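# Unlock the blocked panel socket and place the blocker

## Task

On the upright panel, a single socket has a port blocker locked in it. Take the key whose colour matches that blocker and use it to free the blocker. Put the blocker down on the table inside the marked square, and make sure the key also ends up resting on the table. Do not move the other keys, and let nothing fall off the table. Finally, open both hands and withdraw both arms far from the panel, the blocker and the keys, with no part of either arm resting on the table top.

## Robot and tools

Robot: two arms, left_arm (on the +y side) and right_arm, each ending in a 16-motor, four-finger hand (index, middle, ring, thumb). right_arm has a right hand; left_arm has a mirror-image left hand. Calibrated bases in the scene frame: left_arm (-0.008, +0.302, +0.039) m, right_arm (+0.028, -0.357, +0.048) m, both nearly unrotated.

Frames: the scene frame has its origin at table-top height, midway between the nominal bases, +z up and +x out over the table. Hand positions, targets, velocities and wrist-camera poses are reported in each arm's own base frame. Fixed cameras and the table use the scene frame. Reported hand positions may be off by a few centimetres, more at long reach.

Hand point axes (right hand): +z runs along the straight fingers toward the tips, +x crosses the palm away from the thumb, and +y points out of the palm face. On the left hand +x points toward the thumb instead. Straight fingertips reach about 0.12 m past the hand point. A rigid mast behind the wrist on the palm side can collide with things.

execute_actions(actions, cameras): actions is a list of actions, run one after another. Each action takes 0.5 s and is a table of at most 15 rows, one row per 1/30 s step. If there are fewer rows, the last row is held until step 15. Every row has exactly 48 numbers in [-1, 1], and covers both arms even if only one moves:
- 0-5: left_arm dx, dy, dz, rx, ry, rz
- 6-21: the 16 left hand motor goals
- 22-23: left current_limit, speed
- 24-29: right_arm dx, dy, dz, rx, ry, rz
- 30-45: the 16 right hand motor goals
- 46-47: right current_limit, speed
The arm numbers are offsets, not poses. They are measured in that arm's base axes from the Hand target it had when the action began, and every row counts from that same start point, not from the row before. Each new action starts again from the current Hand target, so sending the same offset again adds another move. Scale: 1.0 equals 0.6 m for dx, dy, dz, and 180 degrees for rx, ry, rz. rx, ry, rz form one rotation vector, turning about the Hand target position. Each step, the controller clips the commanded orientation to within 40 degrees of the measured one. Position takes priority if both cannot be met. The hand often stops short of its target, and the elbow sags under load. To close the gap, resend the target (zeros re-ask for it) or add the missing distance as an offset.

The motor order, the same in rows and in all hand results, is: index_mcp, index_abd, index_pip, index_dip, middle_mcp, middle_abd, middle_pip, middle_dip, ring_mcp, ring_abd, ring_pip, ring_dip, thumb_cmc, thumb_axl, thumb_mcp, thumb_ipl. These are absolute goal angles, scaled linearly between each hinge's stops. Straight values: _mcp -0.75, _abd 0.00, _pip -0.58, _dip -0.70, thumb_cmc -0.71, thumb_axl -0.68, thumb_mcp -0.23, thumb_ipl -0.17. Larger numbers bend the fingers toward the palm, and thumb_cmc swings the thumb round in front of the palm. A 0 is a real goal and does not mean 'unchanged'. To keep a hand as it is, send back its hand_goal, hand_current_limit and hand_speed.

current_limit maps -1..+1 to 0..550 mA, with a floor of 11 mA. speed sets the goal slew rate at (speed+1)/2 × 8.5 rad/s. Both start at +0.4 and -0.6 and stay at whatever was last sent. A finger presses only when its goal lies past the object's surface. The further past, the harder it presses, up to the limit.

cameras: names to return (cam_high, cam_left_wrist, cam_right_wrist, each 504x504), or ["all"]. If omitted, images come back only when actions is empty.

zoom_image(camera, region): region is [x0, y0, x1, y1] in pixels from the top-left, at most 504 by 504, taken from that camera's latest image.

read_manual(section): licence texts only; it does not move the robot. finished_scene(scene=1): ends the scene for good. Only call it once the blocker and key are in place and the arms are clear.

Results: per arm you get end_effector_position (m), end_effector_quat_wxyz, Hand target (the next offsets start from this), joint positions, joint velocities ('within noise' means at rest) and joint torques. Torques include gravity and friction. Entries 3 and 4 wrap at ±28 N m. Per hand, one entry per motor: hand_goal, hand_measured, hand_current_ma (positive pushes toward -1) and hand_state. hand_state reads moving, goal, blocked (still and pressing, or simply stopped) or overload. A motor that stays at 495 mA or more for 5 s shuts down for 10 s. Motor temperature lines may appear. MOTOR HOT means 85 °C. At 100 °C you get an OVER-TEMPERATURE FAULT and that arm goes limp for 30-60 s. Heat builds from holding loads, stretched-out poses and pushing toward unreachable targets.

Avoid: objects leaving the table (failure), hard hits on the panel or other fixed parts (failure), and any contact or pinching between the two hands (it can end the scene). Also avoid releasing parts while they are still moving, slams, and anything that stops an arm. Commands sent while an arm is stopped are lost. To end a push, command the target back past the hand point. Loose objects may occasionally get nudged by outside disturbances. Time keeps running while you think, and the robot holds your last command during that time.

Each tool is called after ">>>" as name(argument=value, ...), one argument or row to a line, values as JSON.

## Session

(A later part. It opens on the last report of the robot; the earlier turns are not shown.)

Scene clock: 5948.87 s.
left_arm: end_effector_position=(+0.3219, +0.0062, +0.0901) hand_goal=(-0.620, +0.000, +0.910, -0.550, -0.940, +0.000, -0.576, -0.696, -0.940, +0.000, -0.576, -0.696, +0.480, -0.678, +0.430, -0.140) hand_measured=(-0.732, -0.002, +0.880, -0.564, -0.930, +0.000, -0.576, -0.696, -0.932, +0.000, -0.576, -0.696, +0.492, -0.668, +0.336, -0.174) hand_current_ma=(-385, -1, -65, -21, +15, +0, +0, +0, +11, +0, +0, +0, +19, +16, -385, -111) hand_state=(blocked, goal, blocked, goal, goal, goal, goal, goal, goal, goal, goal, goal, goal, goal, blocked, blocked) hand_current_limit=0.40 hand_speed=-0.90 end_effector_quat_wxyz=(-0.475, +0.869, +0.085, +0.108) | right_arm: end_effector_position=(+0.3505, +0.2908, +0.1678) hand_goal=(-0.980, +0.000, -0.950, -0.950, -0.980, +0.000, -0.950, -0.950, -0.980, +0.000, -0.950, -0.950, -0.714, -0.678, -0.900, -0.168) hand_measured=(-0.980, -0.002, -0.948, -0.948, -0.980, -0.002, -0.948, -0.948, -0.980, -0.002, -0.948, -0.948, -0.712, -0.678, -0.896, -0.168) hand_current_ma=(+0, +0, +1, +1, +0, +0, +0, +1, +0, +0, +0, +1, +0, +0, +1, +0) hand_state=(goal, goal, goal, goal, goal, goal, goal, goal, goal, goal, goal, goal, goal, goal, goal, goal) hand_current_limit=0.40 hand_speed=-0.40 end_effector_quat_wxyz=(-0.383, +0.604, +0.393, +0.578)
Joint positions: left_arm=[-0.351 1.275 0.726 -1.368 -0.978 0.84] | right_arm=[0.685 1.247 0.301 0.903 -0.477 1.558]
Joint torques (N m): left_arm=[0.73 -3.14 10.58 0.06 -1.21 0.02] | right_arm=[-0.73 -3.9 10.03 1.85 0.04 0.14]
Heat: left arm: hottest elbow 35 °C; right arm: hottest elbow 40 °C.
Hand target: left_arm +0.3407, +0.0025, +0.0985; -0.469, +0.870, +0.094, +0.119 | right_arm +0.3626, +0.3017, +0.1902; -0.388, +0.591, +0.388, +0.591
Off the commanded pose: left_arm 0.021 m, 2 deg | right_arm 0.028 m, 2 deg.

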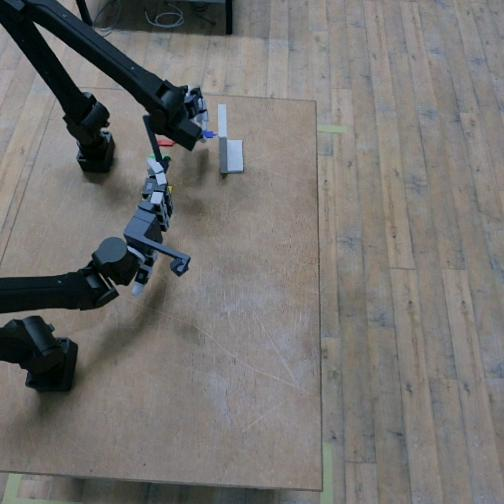

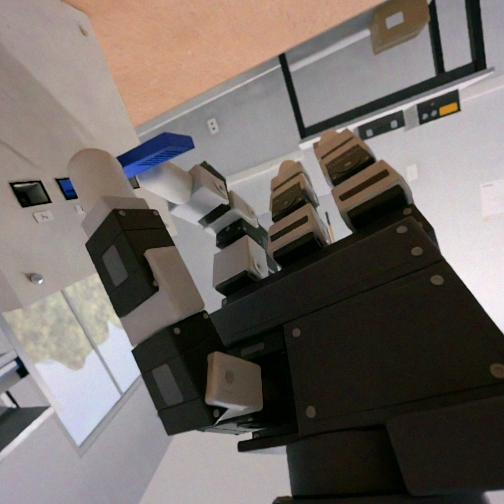

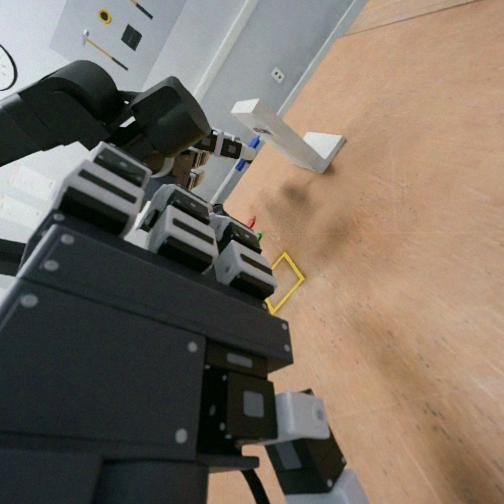

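>>> zoom_image(
  camera="cam_right_wrist",
  region=[250, 130, 266, 146],
)

>>> zoom_image(
  camera="cam_high",
  region=[208, 128, 220, 140],
)

Scaled by 31.500 from the camera's 504x504 image, which has a finer 720x720 frame.

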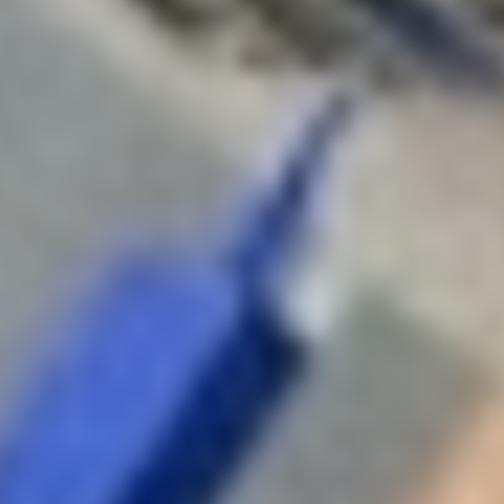

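Scaled by 42.000 from the camera's 504x504 image, which has a finer 720x720 frame.

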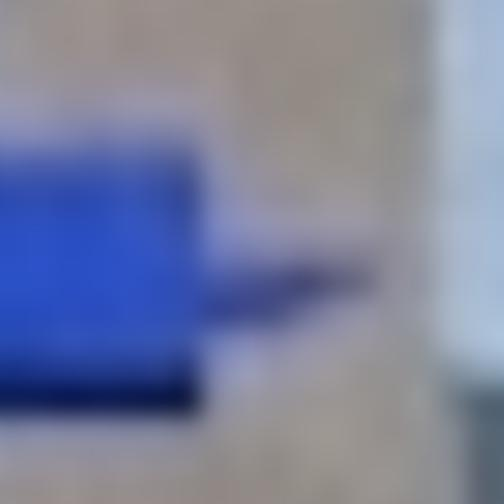

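>>> execute_actions(
  actions=[
    [[0.009,-0.0023,-0.0016,0.0,0,0.0,-0.62,0,0.91,-0.55,-0.94,0,-0.576,-0.696,-0.94,0,-0.576,-0.696,0.48,-0.678,0.43,-0.14,0.4,-0.9,0,0,0,0,0,0,-0.98,0,-0.95,-0.95,-0.98,0,-0.95,-0.95,-0.98,0,-0.95,-0.95,-0.714,-0.678,-0.9,-0.168,0.4,-0.4]],
  ],
)

Scene clock: 6050.47 s.
left_arm: end_effector_position=(+0.3272, +0.0048, +0.0892) hand_goal=(-0.620, +0.000, +0.910, -0.550, -0.940, +0.000, -0.576, -0.696, -0.940, +0.000, -0.576, -0.696, +0.480, -0.678, +0.430, -0.140) hand_measured=(-0.732, -0.002, +0.880, -0.564, -0.930, +0.000, -0.576, -0.696, -0.932, +0.000, -0.576, -0.696, +0.492, -0.668, +0.336, -0.174) hand_current_ma=(-385, -1, -65, -21, +15, +0, +0, +0, +11, +0, +0, +0, +19, +16, -385, -111) hand_state=(blocked, goal, blocked, goal, goal, goal, goal, goal, goal, goal, goal, goal, goal, goal, blocked, blocked) hand_current_limit=0.40 hand_speed=-0.90 end_effector_quat_wxyz=(-0.475, +0.869, +0.085, +0.108) | right_arm: end_effector_position=(+0.3505, +0.2908, +0.1678) hand_goal=(-0.980, +0.000, -0.950, -0.950, -0.980, +0.000, -0.950, -0.950, -0.980, +0.000, -0.950, -0.950, -0.714, -0.678, -0.900, -0.168) hand_measured=(-0.980, -0.002, -0.948, -0.948, -0.980, -0.002, -0.948, -0.948, -0.980, -0.002, -0.948, -0.948, -0.712, -0.678, -0.896, -0.168) hand_current_ma=(+0, +0, +1, +1, +0, +0, +0, +1, +0, +0, +0, +1, +0, +0, +1, +0) hand_state=(goal, goal, goal, goal, goal, goal, goal, goal, goal, goal, goal, goal, goal, goal, goal, goal) hand_current_limit=0.40 hand_speed=-0.40 end_effector_quat_wxyz=(-0.383, +0.604, +0.393, +0.578)
Joint positions: left_arm=[-0.35 1.291 0.738 -1.36 -0.978 0.843] | right_arm=[0.685 1.247 0.301 0.903 -0.477 1.558]
Joint torques (N m): left_arm=[0.85 -3.37 10.58 0.06 -1.22 -0.05] | right_arm=[-0.79 -3.84 10.03 1.87 0.03 0.14]
Motor temperatures (°C): left_arm=[23 27 38 24 27 25] | right_arm=[23 25 40 24 25 25]
Heat: left arm: hottest elbow 38 °C; right arm: hottest elbow 40 °C.
Hand target: left_arm +0.3461, +0.0012, +0.0975; -0.469, +0.870, +0.095, +0.119 | right_arm +0.3626, +0.3017, +0.1902; -0.388, +0.591, +0.388, +0.591
Off the commanded pose: left_arm 0.021 m, 2 deg | right_arm 0.028 m, 2 deg.

>>> execute_actions(
  actions=[
    [[0.005,0.0006,0.0,0.0,0,0.0,-0.62,0,0.91,-0.55,-0.94,0,-0.576,-0.696,-0.94,0,-0.576,-0.696,0.48,-0.678,0.43,-0.14,0.4,-0.9,0,0,0,0,0,0,-0.98,0,-0.95,-0.95,-0.98,0,-0.95,-0.95,-0.98,0,-0.95,-0.95,-0.714,-0.678,-0.9,-0.168,0.4,-0.4]],
  ],
)

Scene clock: 6057.67 s.
left_arm: end_effector_position=(+0.3287, +0.0055, +0.0885) hand_goal=(-0.620, +0.000, +0.910, -0.550, -0.940, +0.000, -0.576, -0.696, -0.940, +0.000, -0.576, -0.696, +0.480, -0.678, +0.430, -0.140) hand_measured=(-0.732, -0.002, +0.880, -0.564, -0.930, +0.000, -0.576, -0.696, -0.932, +0.000, -0.576, -0.696, +0.492, -0.668, +0.336, -0.174) hand_current_ma=(-385, -1, -65, -21, +15, +0, +0, +0, +11, +0, +0, +0, +19, +16, -385, -111) hand_state=(blocked, goal, blocked, goal, goal, goal, goal, goal, goal, goal, goal, goal, goal, goal, blocked, blocked) hand_current_limit=0.40 hand_speed=-0.90 end_effector_quat_wxyz=(-0.475, +0.869, +0.084, +0.106) | right_arm: end_effector_position=(+0.3505, +0.2908, +0.1678) hand_goal=(-0.980, +0.000, -0.950, -0.950, -0.980, +0.000, -0.950, -0.950, -0.980, +0.000, -0.950, -0.950, -0.714, -0.678, -0.900, -0.168) hand_measured=(-0.980, -0.002, -0.948, -0.948, -0.980, -0.002, -0.948, -0.948, -0.980, -0.002, -0.948, -0.948, -0.712, -0.678, -0.896, -0.168) hand_current_ma=(+0, +0, +1, +1, +0, +0, +0, +1, +0, +0, +0, +1, +0, +0, +1, +0) hand_state=(goal, goal, goal, goal, goal, goal, goal, goal, goal, goal, goal, goal, goal, goal, goal, goal) hand_current_limit=0.40 hand_speed=-0.40 end_effector_quat_wxyz=(-0.383, +0.604, +0.393, +0.578)
Joint positions: left_arm=[-0.345 1.296 0.741 -1.356 -0.979 0.851] | right_arm=[0.685 1.247 0.301 0.903 -0.477 1.558]
Joint torques (N m): left_arm=[0.79 -3.43 10.73 0.12 -1.23 -0.03] | right_arm=[-0.73 -3.9 10.03 1.87 0.03 0.14]
Heat: left arm: hottest elbow 38 °C; right arm: hottest elbow 40 °C.
Hand target: left_arm +0.3491, +0.0016, +0.0975; -0.469, +0.870, +0.095, +0.119 | right_arm +0.3626, +0.3017, +0.1902; -0.388, +0.591, +0.388, +0.591
Off the commanded pose: left_arm 0.023 m, 2 deg | right_arm 0.028 m, 2 deg.

>>> execute_actions(
  actions=[
    [[-0.0075,0.0027,-0.0138,0.0,0,0.0,-0.62,0,0.91,-0.55,-0.94,0,-0.576,-0.696,-0.94,0,-0.576,-0.696,0.48,-0.678,0.43,-0.14,0.4,-0.9,0,0,0,0,0,0,-0.98,0,-0.95,-0.95,-0.98,0,-0.95,-0.95,-0.98,0,-0.95,-0.95,-0.714,-0.678,-0.9,-0.168,0.4,-0.4]],
    [[-0.0065,0.0024,-0.012,0.0,0,0.0,-0.62,0,0.91,-0.55,-0.94,0,-0.576,-0.696,-0.94,0,-0.576,-0.696,0.48,-0.678,0.43,-0.14,0.4,-0.9,0,0,0,0,0,0,-0.98,0,-0.95,-0.95,-0.98,0,-0.95,-0.95,-0.98,0,-0.95,-0.95,-0.714,-0.678,-0.9,-0.168,0.4,-0.4]],
  ],
)

Scene clock: 6105.10 s.
left_arm: end_effector_position=(+0.3384, +0.0022, +0.0866) hand_goal=(-0.620, +0.000, +0.910, -0.550, -0.940, +0.000, -0.576, -0.696, -0.940, +0.000, -0.576, -0.696, +0.480, -0.678, +0.430, -0.140) hand_measured=(-0.652, -0.002, +0.896, -0.556, -0.930, +0.000, -0.576, -0.696, -0.932, +0.000, -0.576, -0.696, +0.492, -0.670, +0.394, -0.154) hand_current_ma=(-72, -1, -22, -8, +16, +0, +0, +0, +12, +0, +0, +0, +20, +15, -110, -32) hand_state=(blocked, goal, goal, goal, goal, goal, goal, goal, goal, goal, goal, goal, goal, goal, blocked, goal) hand_current_limit=0.40 hand_speed=-0.90 end_effector_quat_wxyz=(-0.468, +0.871, +0.089, +0.121) | right_arm: end_effector_position=(+0.3505, +0.2908, +0.1678) hand_goal=(-0.980, +0.000, -0.950, -0.950, -0.980, +0.000, -0.950, -0.950, -0.980, +0.000, -0.950, -0.950, -0.714, -0.678, -0.900, -0.168) hand_measured=(-0.980, -0.002, -0.948, -0.948, -0.980, -0.002, -0.948, -0.948, -0.980, -0.002, -0.948, -0.948, -0.712, -0.678, -0.896, -0.168) hand_current_ma=(+0, +0, +1, +1, +0, +0, +0, +1, +0, +0, +0, +1, +0, +0, +1, +0) hand_state=(goal, goal, goal, goal, goal, goal, goal, goal, goal, goal, goal, goal, goal, goal, goal, goal) hand_current_limit=0.40 hand_speed=-0.40 end_effector_quat_wxyz=(-0.383, +0.604, +0.393, +0.578)
Joint positions: left_arm=[-0.343 1.302 0.741 -1.304 -0.981 0.867] | right_arm=[0.685 1.247 0.301 0.903 -0.477 1.558]
Joint torques (N m): left_arm=[0.56 -3.66 7.43 0.09 -1.18 -0.16] | right_arm=[-0.73 -3.9 9.99 1.84 0.03 0.14]
Heat: left arm: hottest elbow 37 °C; right arm: hottest elbow 40 °C.
Hand target: left_arm +0.3407, +0.0047, +0.0820; -0.469, +0.870, +0.094, +0.119 | right_arm +0.3626, +0.3017, +0.1902; -0.388, +0.591, +0.388, +0.591
Off the commanded pose: left_arm 0.006 m, 1 deg | right_arm 0.028 m, 2 deg.

>>> execute_actions(
  actions=[],
)

>>> zoom_image(
  camera="cam_right_wrist",
  region=[240, 114, 276, 150],
)

>>> zoom_image(
  camera="cam_high",
  region=[200, 120, 230, 150],
)

>>> zoom_image(
  camera="cam_left_wrist",
  region=[60, 110, 210, 210],
)

Scene clock: 6118.17 s.
left_arm: end_effector_position=(+0.3384, +0.0022, +0.0866) hand_goal=(-0.620, +0.000, +0.910, -0.550, -0.940, +0.000, -0.576, -0.696, -0.940, +0.000, -0.576, -0.696, +0.480, -0.678, +0.430, -0.140) hand_measured=(-0.652, -0.002, +0.896, -0.556, -0.930, +0.000, -0.576, -0.696, -0.932, +0.000, -0.576, -0.696, +0.492, -0.670, +0.394, -0.154) hand_current_ma=(-72, -1, -22, -8, +16, +0, +0, +0, +12, +0, +0, +0, +20, +15, -110, -32) hand_state=(blocked, goal, goal, goal, goal, goal, goal, goal, goal, goal, goal, goal, goal, goal, blocked, goal) hand_current_limit=0.40 hand_speed=-0.90 end_effector_quat_wxyz=(-0.468, +0.871, +0.089, +0.121) | right_arm: end_effector_position=(+0.3505, +0.2908, +0.1678) hand_goal=(-0.980, +0.000, -0.950, -0.950, -0.980, +0.000, -0.950, -0.950, -0.980, +0.000, -0.950, -0.950, -0.714, -0.678, -0.900, -0.168) hand_measured=(-0.980, -0.002, -0.948, -0.948, -0.980, -0.002, -0.948, -0.948, -0.980, -0.002, -0.948, -0.948, -0.712, -0.678, -0.896, -0.168) hand_current_ma=(+0, +0, +1, +1, +0, +0, +0, +1, +0, +0, +0, +1, +0, +0, +1, +0) hand_state=(goal, goal, goal, goal, goal, goal, goal, goal, goal, goal, goal, goal, goal, goal, goal, goal) hand_current_limit=0.40 hand_speed=-0.40 end_effector_quat_wxyz=(-0.383, +0.604, +0.393, +0.578)
Joint positions: left_arm=[-0.343 1.302 0.741 -1.304 -0.981 0.867] | right_arm=[0.685 1.247 0.301 0.903 -0.477 1.558]
Joint velocities: within noise
Joint torques (N m): left_arm=[0.73 -3.66 7.45 0.16 -1.17 -0.16] | right_arm=[-0.73 -3.96 10 1.85 0.04 0.13]
Motor temperatures (°C): left_arm=[23 27 36 24 28 25] | right_arm=[23 25 40 24 25 25]
Heat: left arm: hottest elbow 36 °C; right arm: hottest elbow 40 °C.
Hand target: left_arm +0.3407, +0.0047, +0.0820; -0.469, +0.870, +0.095, +0.119 | right_arm +0.3626, +0.3017, +0.1902; -0.388, +0.591, +0.388, +0.591
Off the commanded pose: left_arm 0.006 m, 1 deg | right_arm 0.028 m, 2 deg.

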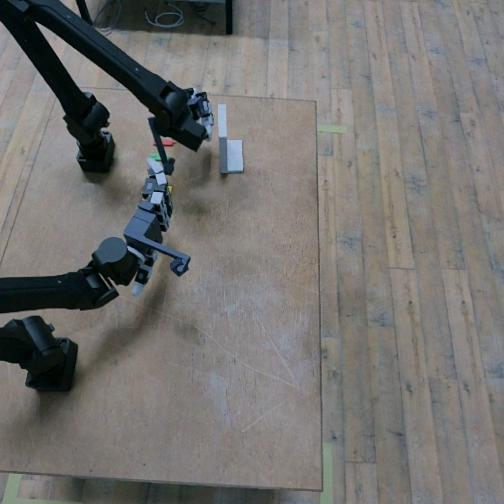

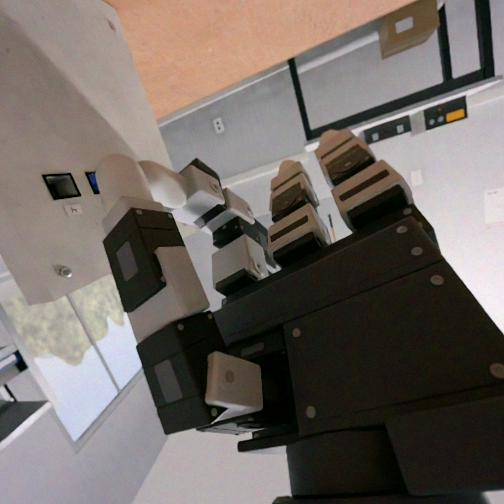

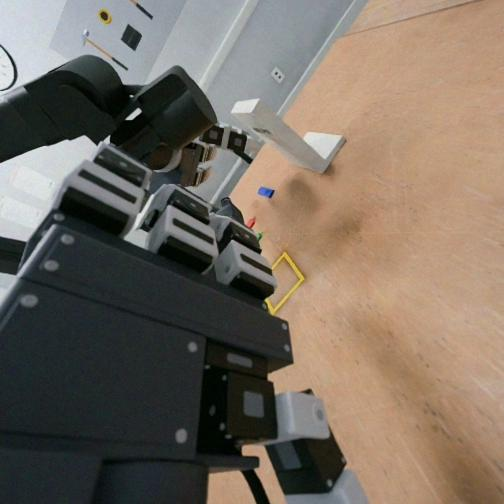

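Scaled by 14.000 from the camera's 504x504 image, which has a finer 720x720 frame.

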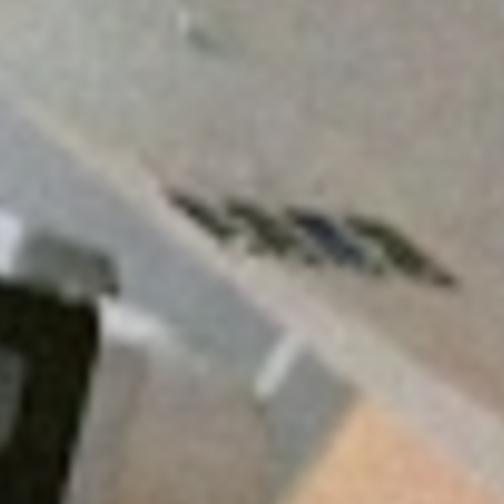

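Scaled by 16.800 from the camera's 504x504 image, which has a finer 720x720 frame.

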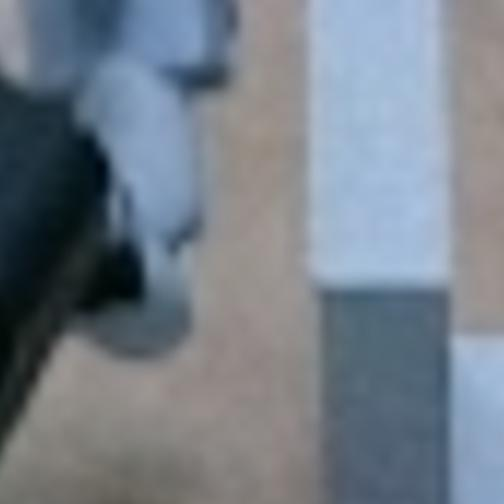

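Scaled by 3.360 from the camera's 504x504 image, which has a finer 720x720 frame.

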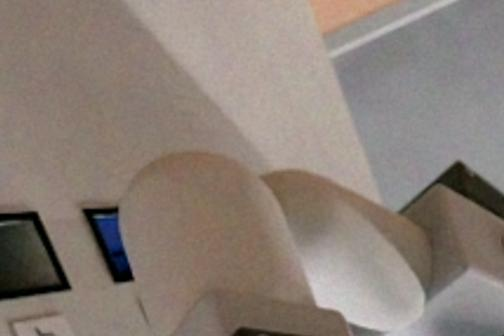

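>>> zoom_image(
  camera="cam_right_wrist",
  region=[230, 170, 300, 240],
)

>>> zoom_image(
  camera="cam_high",
  region=[140, 80, 250, 190],
)

Scaled by 7.200 from the camera's 504x504 image, which has a finer 720x720 frame.

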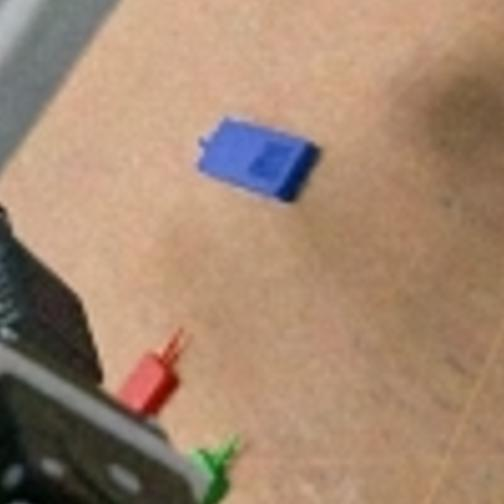

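Scaled by 4.582 from the camera's 504x504 image, which has a finer 720x720 frame.

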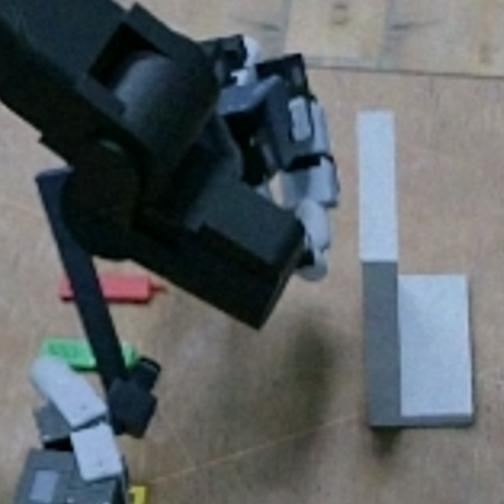

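>>> zoom_image(
  camera="cam_right_wrist",
  region=[252, 180, 280, 208],
)

>>> zoom_image(
  camera="cam_right_wrist",
  region=[242, 210, 270, 238],
)

Scaled by 18.000 from the camera's 504x504 image, which has a finer 720x720 frame.

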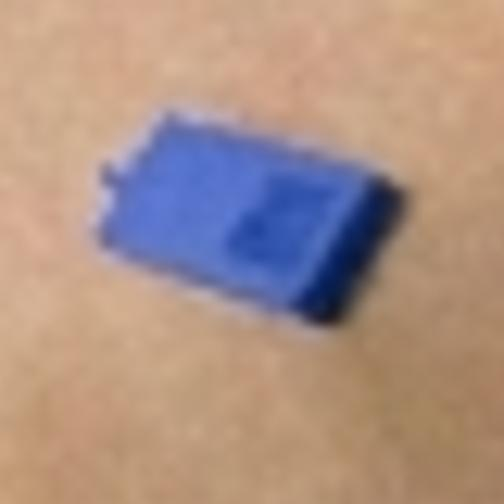

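Scaled by 18.000 from the camera's 504x504 image, which has a finer 720x720 frame.

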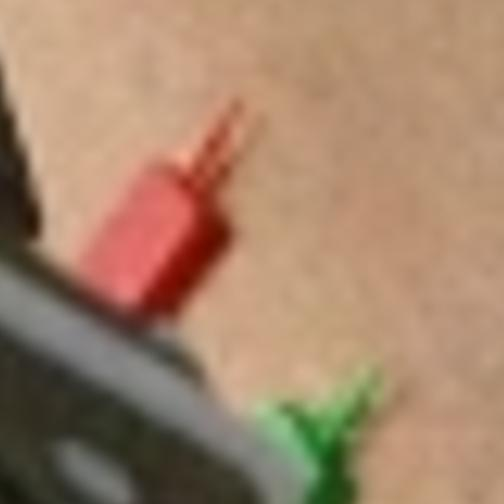

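>>> execute_actions(
  actions=[
    [[-0.035,0,0.012,0,0,0,-0.65,0,0.896,-0.556,-0.94,0,-0.576,-0.696,-0.94,0,-0.576,-0.696,0.49,-0.67,0.394,-0.154,0.4,-0.9,0,0,0,0,0,0,-0.98,0,-0.95,-0.95,-0.98,0,-0.95,-0.95,-0.98,0,-0.95,-0.95,-0.714,-0.678,-0.9,-0.168,0.4,-0.4]],
    [[-0.0417,0,0.03,0,0,0,-0.65,0,0.896,-0.556,-0.94,0,-0.576,-0.696,-0.94,0,-0.576,-0.696,0.49,-0.67,0.394,-0.154,0.4,-0.9,0,0,0,0,0,0,-0.98,0,-0.95,-0.95,-0.98,0,-0.95,-0.95,-0.98,0,-0.95,-0.95,-0.714,-0.678,-0.9,-0.168,0.4,-0.4]],
    [[-0.035,0,0.0417,-0.0039,0.0312,-0.0006,-0.65,0,0.896,-0.556,-0.94,0,-0.576,-0.696,-0.94,0,-0.576,-0.696,0.49,-0.67,0.394,-0.154,0.4,-0.9,0,0,0,0,0,0,-0.98,0,-0.95,-0.95,-0.98,0,-0.95,-0.95,-0.98,0,-0.95,-0.95,-0.714,-0.678,-0.9,-0.168,0.4,-0.4]],
  ],
  cameras=["all"],
)

Scene clock: 6527.03 s.
left_arm: end_effector_position=(+0.2618, +0.0131, +0.1168) hand_goal=(-0.650, +0.000, +0.896, -0.556, -0.940, +0.000, -0.576, -0.696, -0.940, +0.000, -0.576, -0.696, +0.490, -0.670, +0.394, -0.154) hand_measured=(-0.650, -0.002, +0.892, -0.558, -0.930, +0.000, -0.576, -0.696, -0.932, +0.000, -0.576, -0.696, +0.494, -0.668, +0.392, -0.158) hand_current_ma=(-1, -1, -4, -1, +16, +0, +0, +0, +12, +0, +0, +0, +4, +2, -4, -8) hand_state=(goal, goal, goal, goal, goal, goal, goal, goal, goal, goal, goal, goal, goal, goal, goal, goal) hand_current_limit=0.40 hand_speed=-0.90 end_effector_quat_wxyz=(-0.475, +0.875, +0.069, +0.063) | right_arm: end_effector_position=(+0.3505, +0.2908, +0.1678) hand_goal=(-0.980, +0.000, -0.950, -0.950, -0.980, +0.000, -0.950, -0.950, -0.980, +0.000, -0.950, -0.950, -0.714, -0.678, -0.900, -0.168) hand_measured=(-0.980, -0.002, -0.948, -0.948, -0.980, -0.002, -0.948, -0.948, -0.980, -0.002, -0.948, -0.948, -0.712, -0.678, -0.896, -0.168) hand_current_ma=(+0, +0, +1, +1, +0, +0, +0, +1, +0, +0, +0, +1, +0, +0, +1, +0) hand_state=(goal, goal, goal, goal, goal, goal, goal, goal, goal, goal, goal, goal, goal, goal, goal, goal) hand_current_limit=0.40 hand_speed=-0.40 end_effector_quat_wxyz=(-0.383, +0.604, +0.393, +0.578)
Joint positions: left_arm=[-0.386 1.126 0.696 -1.612 -0.92 0.791] | right_arm=[0.685 1.247 0.301 0.903 -0.477 1.558]
Joint torques (N m): left_arm=[-0.91 -2.96 10.99 -1.26 -0.89 -0.04] | right_arm=[-0.67 -4.01 10.03 1.85 0.03 0.14]
Heat: left arm: hottest elbow 32 °C; right arm: hottest elbow 41 °C.
Hand target: left_arm +0.2735, +0.0047, +0.1322; -0.467, +0.878, +0.071, +0.076 | right_arm +0.3626, +0.3017, +0.1902; -0.388, +0.591, +0.388, +0.591
Off the commanded pose: left_arm 0.021 m, 2 deg | right_arm 0.028 m, 2 deg.

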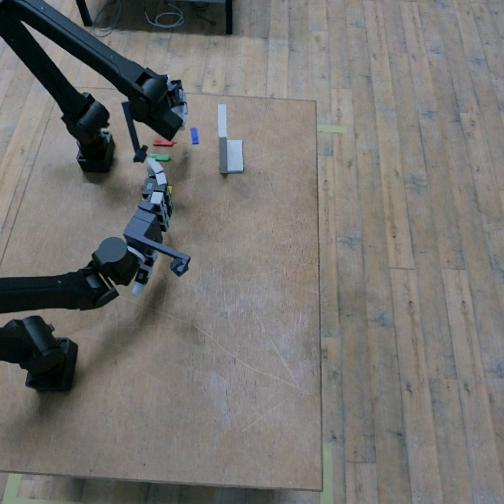

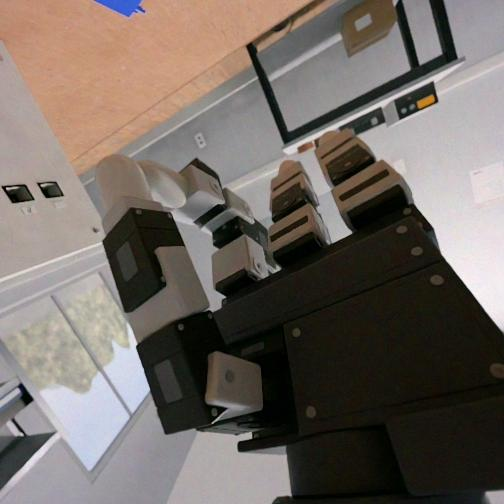

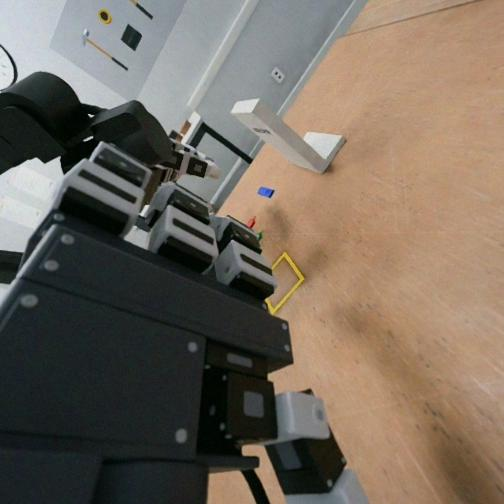

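>>> zoom_image(
  camera="cam_high",
  region=[176, 118, 216, 158],
)

>>> zoom_image(
  camera="cam_left_wrist",
  region=[70, 0, 170, 60],
)

Scaled by 12.600 from the camera's 504x504 image, which has a finer 720x720 frame.

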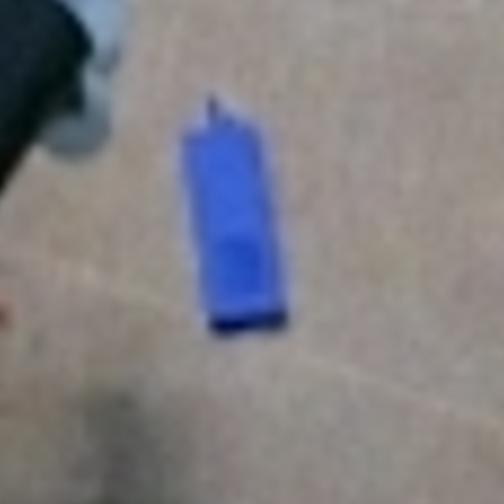

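Scaled by 5.040 from the camera's 504x504 image, which has a finer 720x720 frame.

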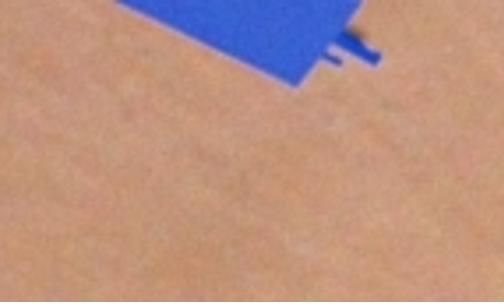

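>>> execute_actions(
  actions=[
    [[0.0247,0.039,-0.02,-0.0038,0.0303,-0.0006,-0.65,0,0.896,-0.556,-0.94,0,-0.576,-0.696,-0.94,0,-0.576,-0.696,0.49,-0.67,0.394,-0.154,0.4,-0.9,0,0,0,0,0,0,-0.98,0,-0.95,-0.95,-0.98,0,-0.95,-0.95,-0.98,0,-0.95,-0.95,-0.714,-0.678,-0.9,-0.168,0.4,-0.4]],
    [[0.0247,0.039,-0.03,-0.0038,0.0303,-0.0006,-0.65,0,0.896,-0.556,-0.94,0,-0.576,-0.696,-0.94,0,-0.576,-0.696,0.49,-0.67,0.394,-0.154,0.4,-0.9,0,0,0,0,0,0,-0.98,0,-0.95,-0.95,-0.98,0,-0.95,-0.95,-0.98,0,-0.95,-0.95,-0.714,-0.678,-0.9,-0.168,0.4,-0.4]],
    [[0.0247,0.039,-0.03,0,0,0,-0.65,0,0.896,-0.556,-0.94,0,-0.576,-0.696,-0.94,0,-0.576,-0.696,0.49,-0.67,0.394,-0.154,0.4,-0.9,0,0,0,0,0,0,-0.98,0,-0.95,-0.95,-0.98,0,-0.95,-0.95,-0.98,0,-0.95,-0.95,-0.714,-0.678,-0.9,-0.168,0.4,-0.4]],
  ],
  cameras=["all"],
)

Scene clock: 6580.03 s.
left_arm: end_effector_position=(+0.3065, +0.0736, +0.0804) hand_goal=(-0.650, +0.000, +0.896, -0.556, -0.940, +0.000, -0.576, -0.696, -0.940, +0.000, -0.576, -0.696, +0.490, -0.670, +0.394, -0.154) hand_measured=(-0.650, -0.002, +0.892, -0.558, -0.930, +0.000, -0.576, -0.696, -0.932, +0.000, -0.576, -0.696, +0.494, -0.668, +0.390, -0.158) hand_current_ma=(+0, -1, -4, -1, +16, +0, +0, +0, +12, +0, +0, +0, +4, +2, -4, -8) hand_state=(goal, goal, goal, goal, goal, goal, goal, goal, goal, goal, goal, goal, goal, goal, goal, goal) hand_current_limit=0.40 hand_speed=-0.90 end_effector_quat_wxyz=(-0.465, +0.885, +0.020, -0.014) | right_arm: end_effector_position=(+0.3505, +0.2908, +0.1678) hand_goal=(-0.980, +0.000, -0.950, -0.950, -0.980, +0.000, -0.950, -0.950, -0.980, +0.000, -0.950, -0.950, -0.714, -0.678, -0.900, -0.168) hand_measured=(-0.980, -0.002, -0.948, -0.948, -0.980, -0.002, -0.948, -0.948, -0.980, -0.002, -0.948, -0.948, -0.712, -0.678, -0.896, -0.168) hand_current_ma=(+0, +0, +1, +1, +0, +0, +0, +1, +0, +0, +0, +1, +0, +0, +1, +0) hand_state=(goal, goal, goal, goal, goal, goal, goal, goal, goal, goal, goal, goal, goal, goal, goal, goal) hand_current_limit=0.40 hand_speed=-0.40 end_effector_quat_wxyz=(-0.383, +0.604, +0.393, +0.578)
Joint positions: left_arm=[-0.074 1.265 0.743 -1.231 -0.956 1.357] | right_arm=[0.685 1.247 0.301 0.903 -0.477 1.558]
Joint torques (N m): left_arm=[0.85 -3.78 9.65 0.31 -0.99 -0.03] | right_arm=[-0.73 -3.96 10 1.87 0.04 0.15]
Heat: left arm: hottest elbow 35 °C; right arm: hottest elbow 41 °C.
Hand target: left_arm +0.3180, +0.0748, +0.0842; -0.462, +0.887, +0.026, -0.008 | right_arm +0.3626, +0.3017, +0.1902; -0.388, +0.591, +0.388, +0.591
Off the commanded pose: left_arm 0.012 m, 1 deg | right_arm 0.028 m, 2 deg.

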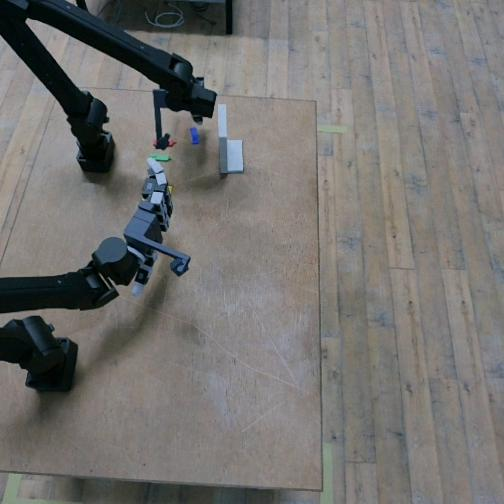

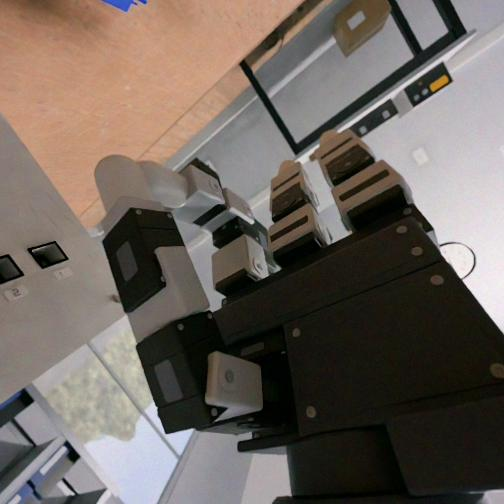

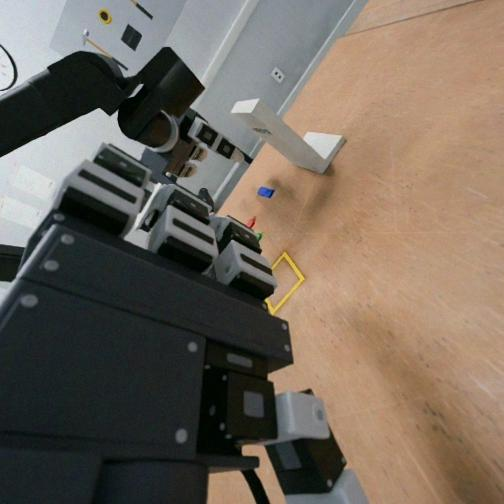

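>>> zoom_image(
  camera="cam_left_wrist",
  region=[80, 0, 180, 60],
)

>>> zoom_image(
  camera="cam_high",
  region=[166, 96, 226, 156],
)

Scaled by 5.040 from the camera's 504x504 image, which has a finer 720x720 frame.

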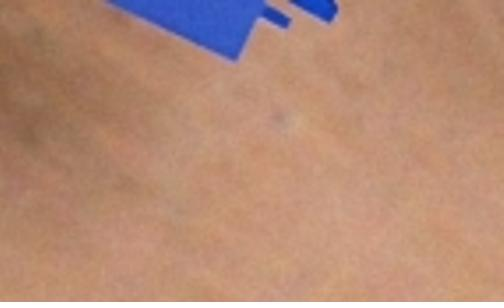

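Scaled by 8.400 from the camera's 504x504 image, which has a finer 720x720 frame.

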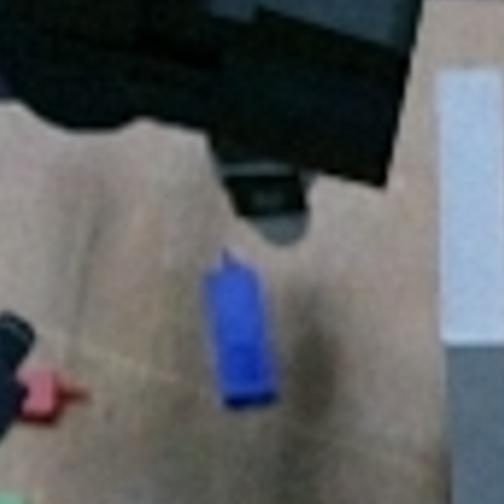

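>>> execute_actions(
  actions=[
    [[0.005,0.005,-0.035,0,0,0,-0.65,0,0.896,-0.556,-0.94,0,-0.576,-0.696,-0.94,0,-0.576,-0.696,0.49,-0.67,0.394,-0.154,0.4,-0.9,0,0,0,0,0,0,-0.98,0,-0.95,-0.95,-0.98,0,-0.95,-0.95,-0.98,0,-0.95,-0.95,-0.714,-0.678,-0.9,-0.168,0.4,-0.4]],
    [[0.005,0.005,-0.035,0,0,0,-0.65,0,0.896,-0.556,-0.94,0,-0.576,-0.696,-0.94,0,-0.576,-0.696,0.49,-0.67,0.394,-0.154,0.4,-0.9,0,0,0,0,0,0,-0.98,0,-0.95,-0.95,-0.98,0,-0.95,-0.95,-0.98,0,-0.95,-0.95,-0.714,-0.678,-0.9,-0.168,0.4,-0.4]],
    [[0.004,0.002,-0.03,0,0,0,-0.65,0,0.896,-0.556,-0.94,0,-0.576,-0.696,-0.94,0,-0.576,-0.696,0.49,-0.67,0.394,-0.154,0.4,-0.9,0,0,0,0,0,0,-0.98,0,-0.95,-0.95,-0.98,0,-0.95,-0.95,-0.98,0,-0.95,-0.95,-0.714,-0.678,-0.9,-0.168,0.4,-0.4]],
  ],
  cameras=["cam_left_wrist","cam_right_wrist","cam_high"],
)

>>> zoom_image(
  camera="cam_left_wrist",
  region=[70, 60, 210, 220],
)

Scene clock: 6638.70 s.
left_arm: end_effector_position=(+0.3296, +0.0790, +0.0316) hand_goal=(-0.650, +0.000, +0.896, -0.556, -0.940, +0.000, -0.576, -0.696, -0.940, +0.000, -0.576, -0.696, +0.490, -0.670, +0.394, -0.154) hand_measured=(-0.650, -0.002, +0.892, -0.558, -0.930, +0.000, -0.576, -0.696, -0.932, +0.000, -0.576, -0.696, +0.494, -0.668, +0.390, -0.158) hand_current_ma=(+0, -1, -4, -1, +16, +0, +0, +0, +12, +0, +0, +0, +4, +2, -4, -8) hand_state=(goal, goal, goal, goal, goal, goal, goal, goal, goal, goal, goal, goal, goal, goal, goal, goal) hand_current_limit=0.40 hand_speed=-0.90 end_effector_quat_wxyz=(-0.462, +0.887, +0.027, +0.001) | right_arm: end_effector_position=(+0.3505, +0.2908, +0.1678) hand_goal=(-0.980, +0.000, -0.950, -0.950, -0.980, +0.000, -0.950, -0.950, -0.980, +0.000, -0.950, -0.950, -0.714, -0.678, -0.900, -0.168) hand_measured=(-0.980, -0.002, -0.948, -0.948, -0.980, -0.002, -0.948, -0.948, -0.980, -0.002, -0.948, -0.948, -0.712, -0.678, -0.896, -0.168) hand_current_ma=(+0, +0, +1, +1, +0, +0, +0, +1, +0, +0, +0, +1, +0, +0, +1, +0) hand_state=(goal, goal, goal, goal, goal, goal, goal, goal, goal, goal, goal, goal, goal, goal, goal, goal) hand_current_limit=0.40 hand_speed=-0.40 end_effector_quat_wxyz=(-0.383, +0.604, +0.393, +0.578)
Joint positions: left_arm=[-0.049 1.387 0.702 -0.996 -0.956 1.402] | right_arm=[0.685 1.247 0.301 0.903 -0.477 1.558]
Joint torques (N m): left_arm=[0.85 -4.42 6.64 0.39 -1.12 0] | right_arm=[-0.79 -4.01 10 1.83 0.03 0.14]
Heat: left arm: hottest elbow 36 °C; right arm: hottest elbow 41 °C.
Hand target: left_arm +0.3264, +0.0820, +0.0242; -0.461, +0.887, +0.026, -0.008 | right_arm +0.3626, +0.3017, +0.1902; -0.388, +0.591, +0.388, +0.591
Off the commanded pose: left_arm 0.009 m, 1 deg | right_arm 0.028 m, 2 deg.

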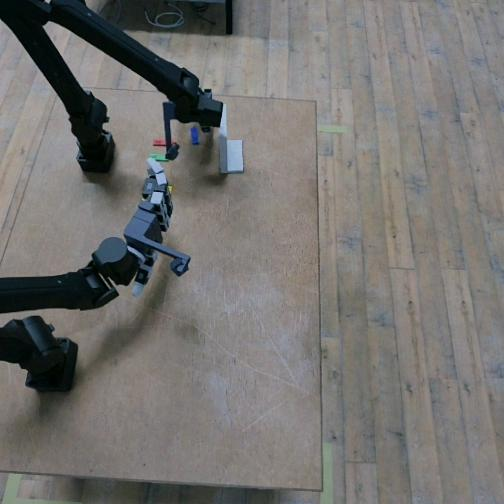

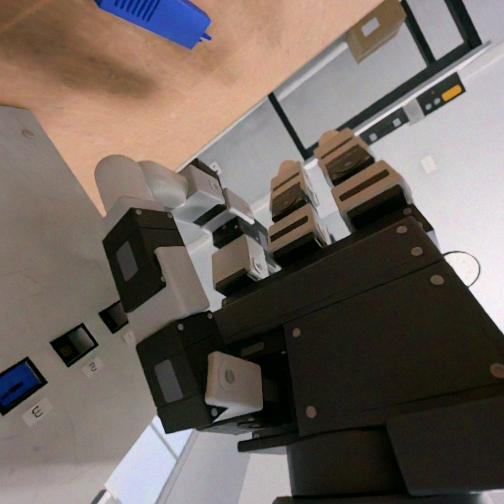

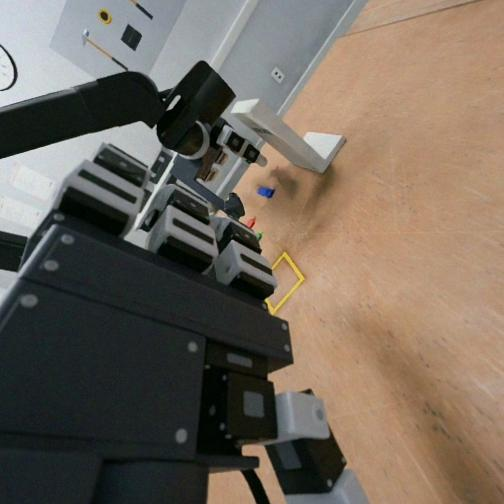

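Scaled by 3.150 from the camera's 504x504 image, which has a finer 720x720 frame.

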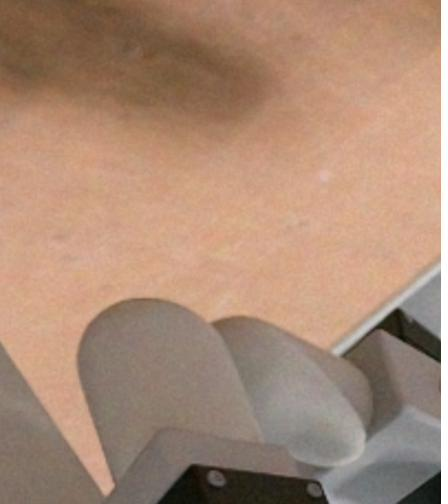

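>>> zoom_image(
  camera="cam_left_wrist",
  region=[88, 0, 228, 60],
)

>>> zoom_image(
  camera="cam_left_wrist",
  region=[170, 10, 220, 60],
)

Scaled by 3.600 from the camera's 504x504 image, which has a finer 720x720 frame.

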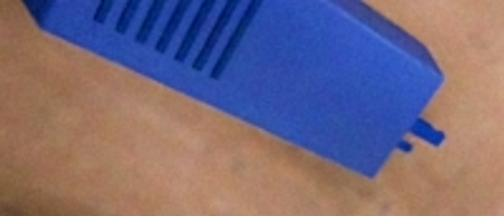

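Scaled by 10.080 from the camera's 504x504 image, which has a finer 720x720 frame.

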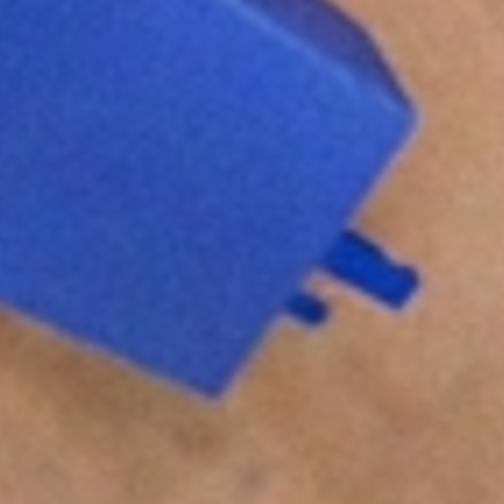

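>>> execute_actions(
  actions=[
    [[-0.02,0.002,-0.025,0,0,0,-0.65,0,0.896,-0.556,-0.94,0,-0.576,-0.696,-0.94,0,-0.576,-0.696,0.49,-0.67,0.394,-0.154,0.4,-0.9,0,0,0,0,0,0,-0.98,0,-0.95,-0.95,-0.98,0,-0.95,-0.95,-0.98,0,-0.95,-0.95,-0.714,-0.678,-0.9,-0.168,0.4,-0.4]],
    [[-0.012,0.002,-0.025,0,0,0,-0.65,0,0.896,-0.556,-0.94,0,-0.576,-0.696,-0.94,0,-0.576,-0.696,0.49,-0.67,0.394,-0.154,0.4,-0.9,0,0,0,0,0,0,-0.98,0,-0.95,-0.95,-0.98,0,-0.95,-0.95,-0.98,0,-0.95,-0.95,-0.714,-0.678,-0.9,-0.168,0.4,-0.4]],
  ],
)

Scene clock: 6699.17 s.
left_arm: end_effector_position=(+0.3110, +0.0815, +0.0011) hand_goal=(-0.650, +0.000, +0.896, -0.556, -0.940, +0.000, -0.576, -0.696, -0.940, +0.000, -0.576, -0.696, +0.490, -0.670, +0.394, -0.154) hand_measured=(-0.650, -0.002, +0.892, -0.558, -0.930, +0.000, -0.576, -0.696, -0.932, +0.000, -0.576, -0.696, +0.494, -0.668, +0.390, -0.158) hand_current_ma=(+0, -1, -4, -1, +16, +0, +0, +0, +12, +0, +0, +0, +3, +2, -4, -8) hand_state=(goal, goal, goal, goal, goal, goal, goal, goal, goal, goal, goal, goal, goal, goal, goal, goal) hand_current_limit=0.40 hand_speed=-0.90 end_effector_quat_wxyz=(-0.461, +0.887, +0.028, +0.001) | right_arm: end_effector_position=(+0.3505, +0.2908, +0.1678) hand_goal=(-0.980, +0.000, -0.950, -0.950, -0.980, +0.000, -0.950, -0.950, -0.980, +0.000, -0.950, -0.950, -0.714, -0.678, -0.900, -0.168) hand_measured=(-0.980, -0.002, -0.948, -0.948, -0.980, -0.002, -0.948, -0.948, -0.980, -0.002, -0.948, -0.948, -0.712, -0.678, -0.896, -0.168) hand_current_ma=(+0, +0, +1, +1, +0, +0, +0, +1, +0, +0, +0, +1, +0, +0, +1, +0) hand_state=(goal, goal, goal, goal, goal, goal, goal, goal, goal, goal, goal, goal, goal, goal, goal, goal) hand_current_limit=0.40 hand_speed=-0.40 end_effector_quat_wxyz=(-0.383, +0.604, +0.393, +0.578)
Joint positions: left_arm=[-0.044 1.409 0.616 -0.881 -0.956 1.412] | right_arm=[0.685 1.247 0.301 0.903 -0.477 1.558]
Joint torques (N m): left_arm=[0.79 -4.01 6.04 0.46 -1.15 0.04] | right_arm=[-0.73 -3.9 10.03 1.85 0.04 0.14]
Heat: left arm: hottest elbow 33 °C; right arm: hottest elbow 41 °C.
Hand target: left_arm +0.3072, +0.0844, -0.0058; -0.461, +0.887, +0.026, -0.008 | right_arm +0.3626, +0.3017, +0.1902; -0.388, +0.591, +0.388, +0.591
Off the commanded pose: left_arm 0.008 m, 1 deg | right_arm 0.028 m, 2 deg.

>>> execute_actions(
  actions=[
    [[0.006,0.0,-0.02,0,0,0,-0.65,0,0.896,-0.556,-0.94,0,-0.576,-0.696,-0.94,0,-0.576,-0.696,0.49,-0.67,0.394,-0.154,0.4,-0.9,0,0,0,0,0,0,-0.98,0,-0.95,-0.95,-0.98,0,-0.95,-0.95,-0.98,0,-0.95,-0.95,-0.714,-0.678,-0.9,-0.168,0.4,-0.4]],
    [[0.006,0.0,-0.015,0,0,0,-0.65,0,0.896,-0.556,-0.94,0,-0.576,-0.696,-0.94,0,-0.576,-0.696,0.49,-0.67,0.394,-0.154,0.4,-0.9,0,0,0,0,0,0,-0.98,0,-0.95,-0.95,-0.98,0,-0.95,-0.95,-0.98,0,-0.95,-0.95,-0.714,-0.678,-0.9,-0.168,0.4,-0.4]],
  ],
  cameras=["cam_left_wrist","cam_right_wrist","cam_high"],
)

>>> zoom_image(
  camera="cam_left_wrist",
  region=[70, 60, 230, 220],
)

Scene clock: 6712.63 s.
left_arm: end_effector_position=(+0.3151, +0.0814, -0.0197) hand_goal=(-0.650, +0.000, +0.896, -0.556, -0.940, +0.000, -0.576, -0.696, -0.940, +0.000, -0.576, -0.696, +0.490, -0.670, +0.394, -0.154) hand_measured=(-0.650, -0.002, +0.892, -0.558, -0.930, +0.000, -0.576, -0.696, -0.932, +0.000, -0.576, -0.696, +0.494, -0.668, +0.390, -0.158) hand_current_ma=(+0, -1, -4, -1, +16, +0, +0, +0, +12, +0, +0, +0, +3, +2, -4, -8) hand_state=(goal, goal, goal, goal, goal, goal, goal, goal, goal, goal, goal, goal, goal, goal, goal, goal) hand_current_limit=0.40 hand_speed=-0.90 end_effector_quat_wxyz=(-0.462, +0.887, +0.026, -0.001) | right_arm: end_effector_position=(+0.3505, +0.2908, +0.1678) hand_goal=(-0.980, +0.000, -0.950, -0.950, -0.980, +0.000, -0.950, -0.950, -0.980, +0.000, -0.950, -0.950, -0.714, -0.678, -0.900, -0.168) hand_measured=(-0.980, -0.002, -0.948, -0.948, -0.980, -0.002, -0.948, -0.948, -0.980, -0.002, -0.948, -0.948, -0.712, -0.678, -0.896, -0.168) hand_current_ma=(+0, +0, +1, +1, +0, +0, +0, +1, +0, +0, +0, +1, +0, +0, +1, +0) hand_state=(goal, goal, goal, goal, goal, goal, goal, goal, goal, goal, goal, goal, goal, goal, goal, goal) hand_current_limit=0.40 hand_speed=-0.40 end_effector_quat_wxyz=(-0.383, +0.604, +0.393, +0.578)
Joint positions: left_arm=[-0.043 1.478 0.61 -0.809 -0.956 1.414] | right_arm=[0.685 1.247 0.301 0.903 -0.477 1.558]
Joint torques (N m): left_arm=[0.85 -4.01 6 0.61 -1.15 0.01] | right_arm=[-0.67 -3.9 10 1.87 0.03 0.14]
Heat: left arm: hottest elbow 32 °C; right arm: hottest elbow 41 °C.
Hand target: left_arm +0.3143, +0.0844, -0.0268; -0.461, +0.887, +0.026, -0.008 | right_arm +0.3626, +0.3017, +0.1902; -0.388, +0.591, +0.388, +0.591
Off the commanded pose: left_arm 0.008 m, 1 deg | right_arm 0.028 m, 2 deg.

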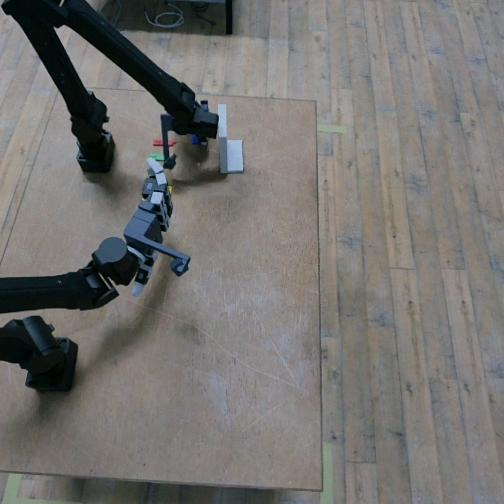

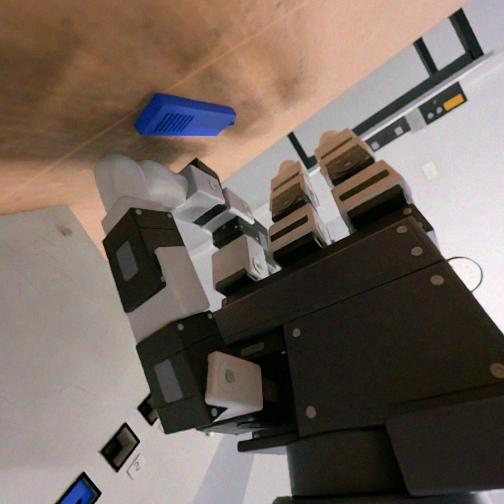

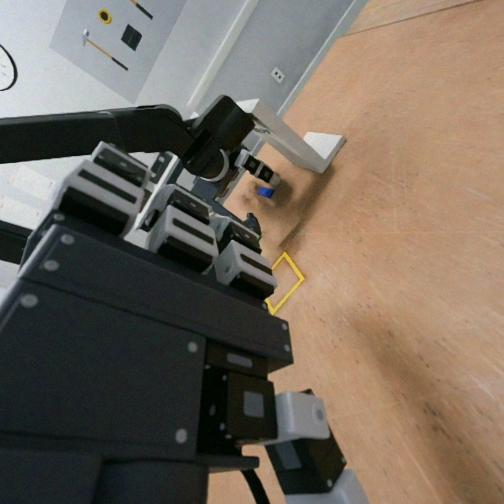

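Scaled by 3.150 from the camera's 504x504 image, which has a finer 720x720 frame.

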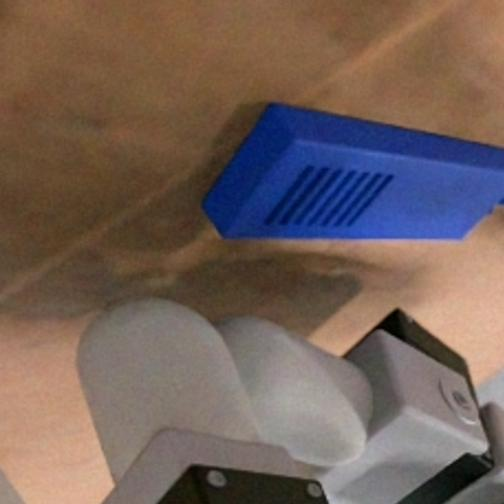

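>>> execute_actions(
  actions=[
    [[0.0,0.0,-0.0075,0,0,0,-0.65,0,0.896,-0.556,-0.94,0,-0.576,-0.696,-0.94,0,-0.576,-0.696,0.49,-0.67,0.394,-0.154,0.4,-0.9,0,0,0,0,0,0,-0.98,0,-0.95,-0.95,-0.98,0,-0.95,-0.95,-0.98,0,-0.95,-0.95,-0.714,-0.678,-0.9,-0.168,0.4,-0.4]],
  ],
  cameras=["cam_left_wrist"],
)

>>> zoom_image(
  camera="cam_left_wrist",
  region=[70, 60, 230, 220],
)

Scene clock: 6725.33 s.
left_arm: end_effector_position=(+0.3147, +0.0814, -0.0240) hand_goal=(-0.650, +0.000, +0.896, -0.556, -0.940, +0.000, -0.576, -0.696, -0.940, +0.000, -0.576, -0.696, +0.490, -0.670, +0.394, -0.154) hand_measured=(-0.650, -0.002, +0.892, -0.558, -0.930, +0.000, -0.576, -0.696, -0.932, +0.000, -0.576, -0.696, +0.494, -0.668, +0.390, -0.158) hand_current_ma=(+0, -1, -4, -1, +16, +0, +0, +0, +12, +0, +0, +0, +3, +2, -4, -8) hand_state=(goal, goal, goal, goal, goal, goal, goal, goal, goal, goal, goal, goal, goal, goal, goal, goal) hand_current_limit=0.40 hand_speed=-0.90 end_effector_quat_wxyz=(-0.462, +0.887, +0.026, -0.001) | right_arm: end_effector_position=(+0.3505, +0.2908, +0.1678) hand_goal=(-0.980, +0.000, -0.950, -0.950, -0.980, +0.000, -0.950, -0.950, -0.980, +0.000, -0.950, -0.950, -0.714, -0.678, -0.900, -0.168) hand_measured=(-0.980, -0.002, -0.948, -0.948, -0.980, -0.002, -0.948, -0.948, -0.980, -0.002, -0.948, -0.948, -0.712, -0.678, -0.896, -0.168) hand_current_ma=(+0, +0, +1, +1, +0, +0, +0, +1, +0, +0, +0, +1, +0, +0, +1, +0) hand_state=(goal, goal, goal, goal, goal, goal, goal, goal, goal, goal, goal, goal, goal, goal, goal, goal) hand_current_limit=0.40 hand_speed=-0.40 end_effector_quat_wxyz=(-0.383, +0.604, +0.393, +0.578)
Joint positions: left_arm=[-0.043 1.489 0.605 -0.793 -0.956 1.414] | right_arm=[0.685 1.247 0.301 0.903 -0.477 1.558]
Joint torques (N m): left_arm=[0.85 -3.96 6.01 0.66 -1.15 0.01] | right_arm=[-0.79 -3.96 10 1.83 0.04 0.15]
Heat: left arm: hottest elbow 32 °C; right arm: hottest elbow 41 °C.
Hand target: left_arm +0.3145, +0.0844, -0.0313; -0.461, +0.887, +0.026, -0.007 | right_arm +0.3626, +0.3017, +0.1902; -0.388, +0.591, +0.388, +0.591
Off the commanded pose: left_arm 0.008 m, 1 deg | right_arm 0.028 m, 2 deg.
Images, in order (width x height): cam_left_wrist 504x504.

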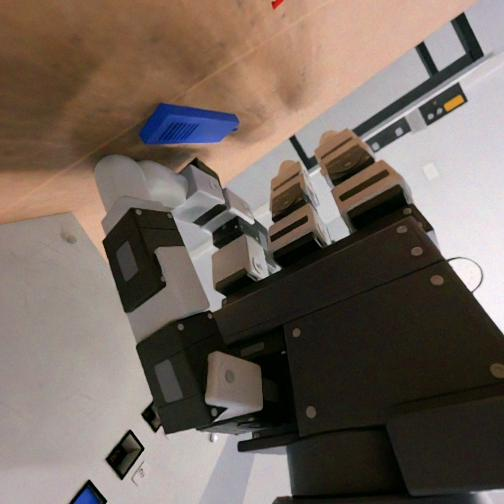

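Scaled by 3.150 from the camera's 504x504 image, which has a finer 720x720 frame.

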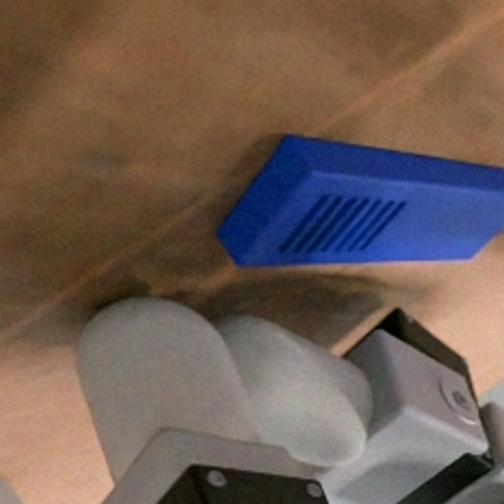

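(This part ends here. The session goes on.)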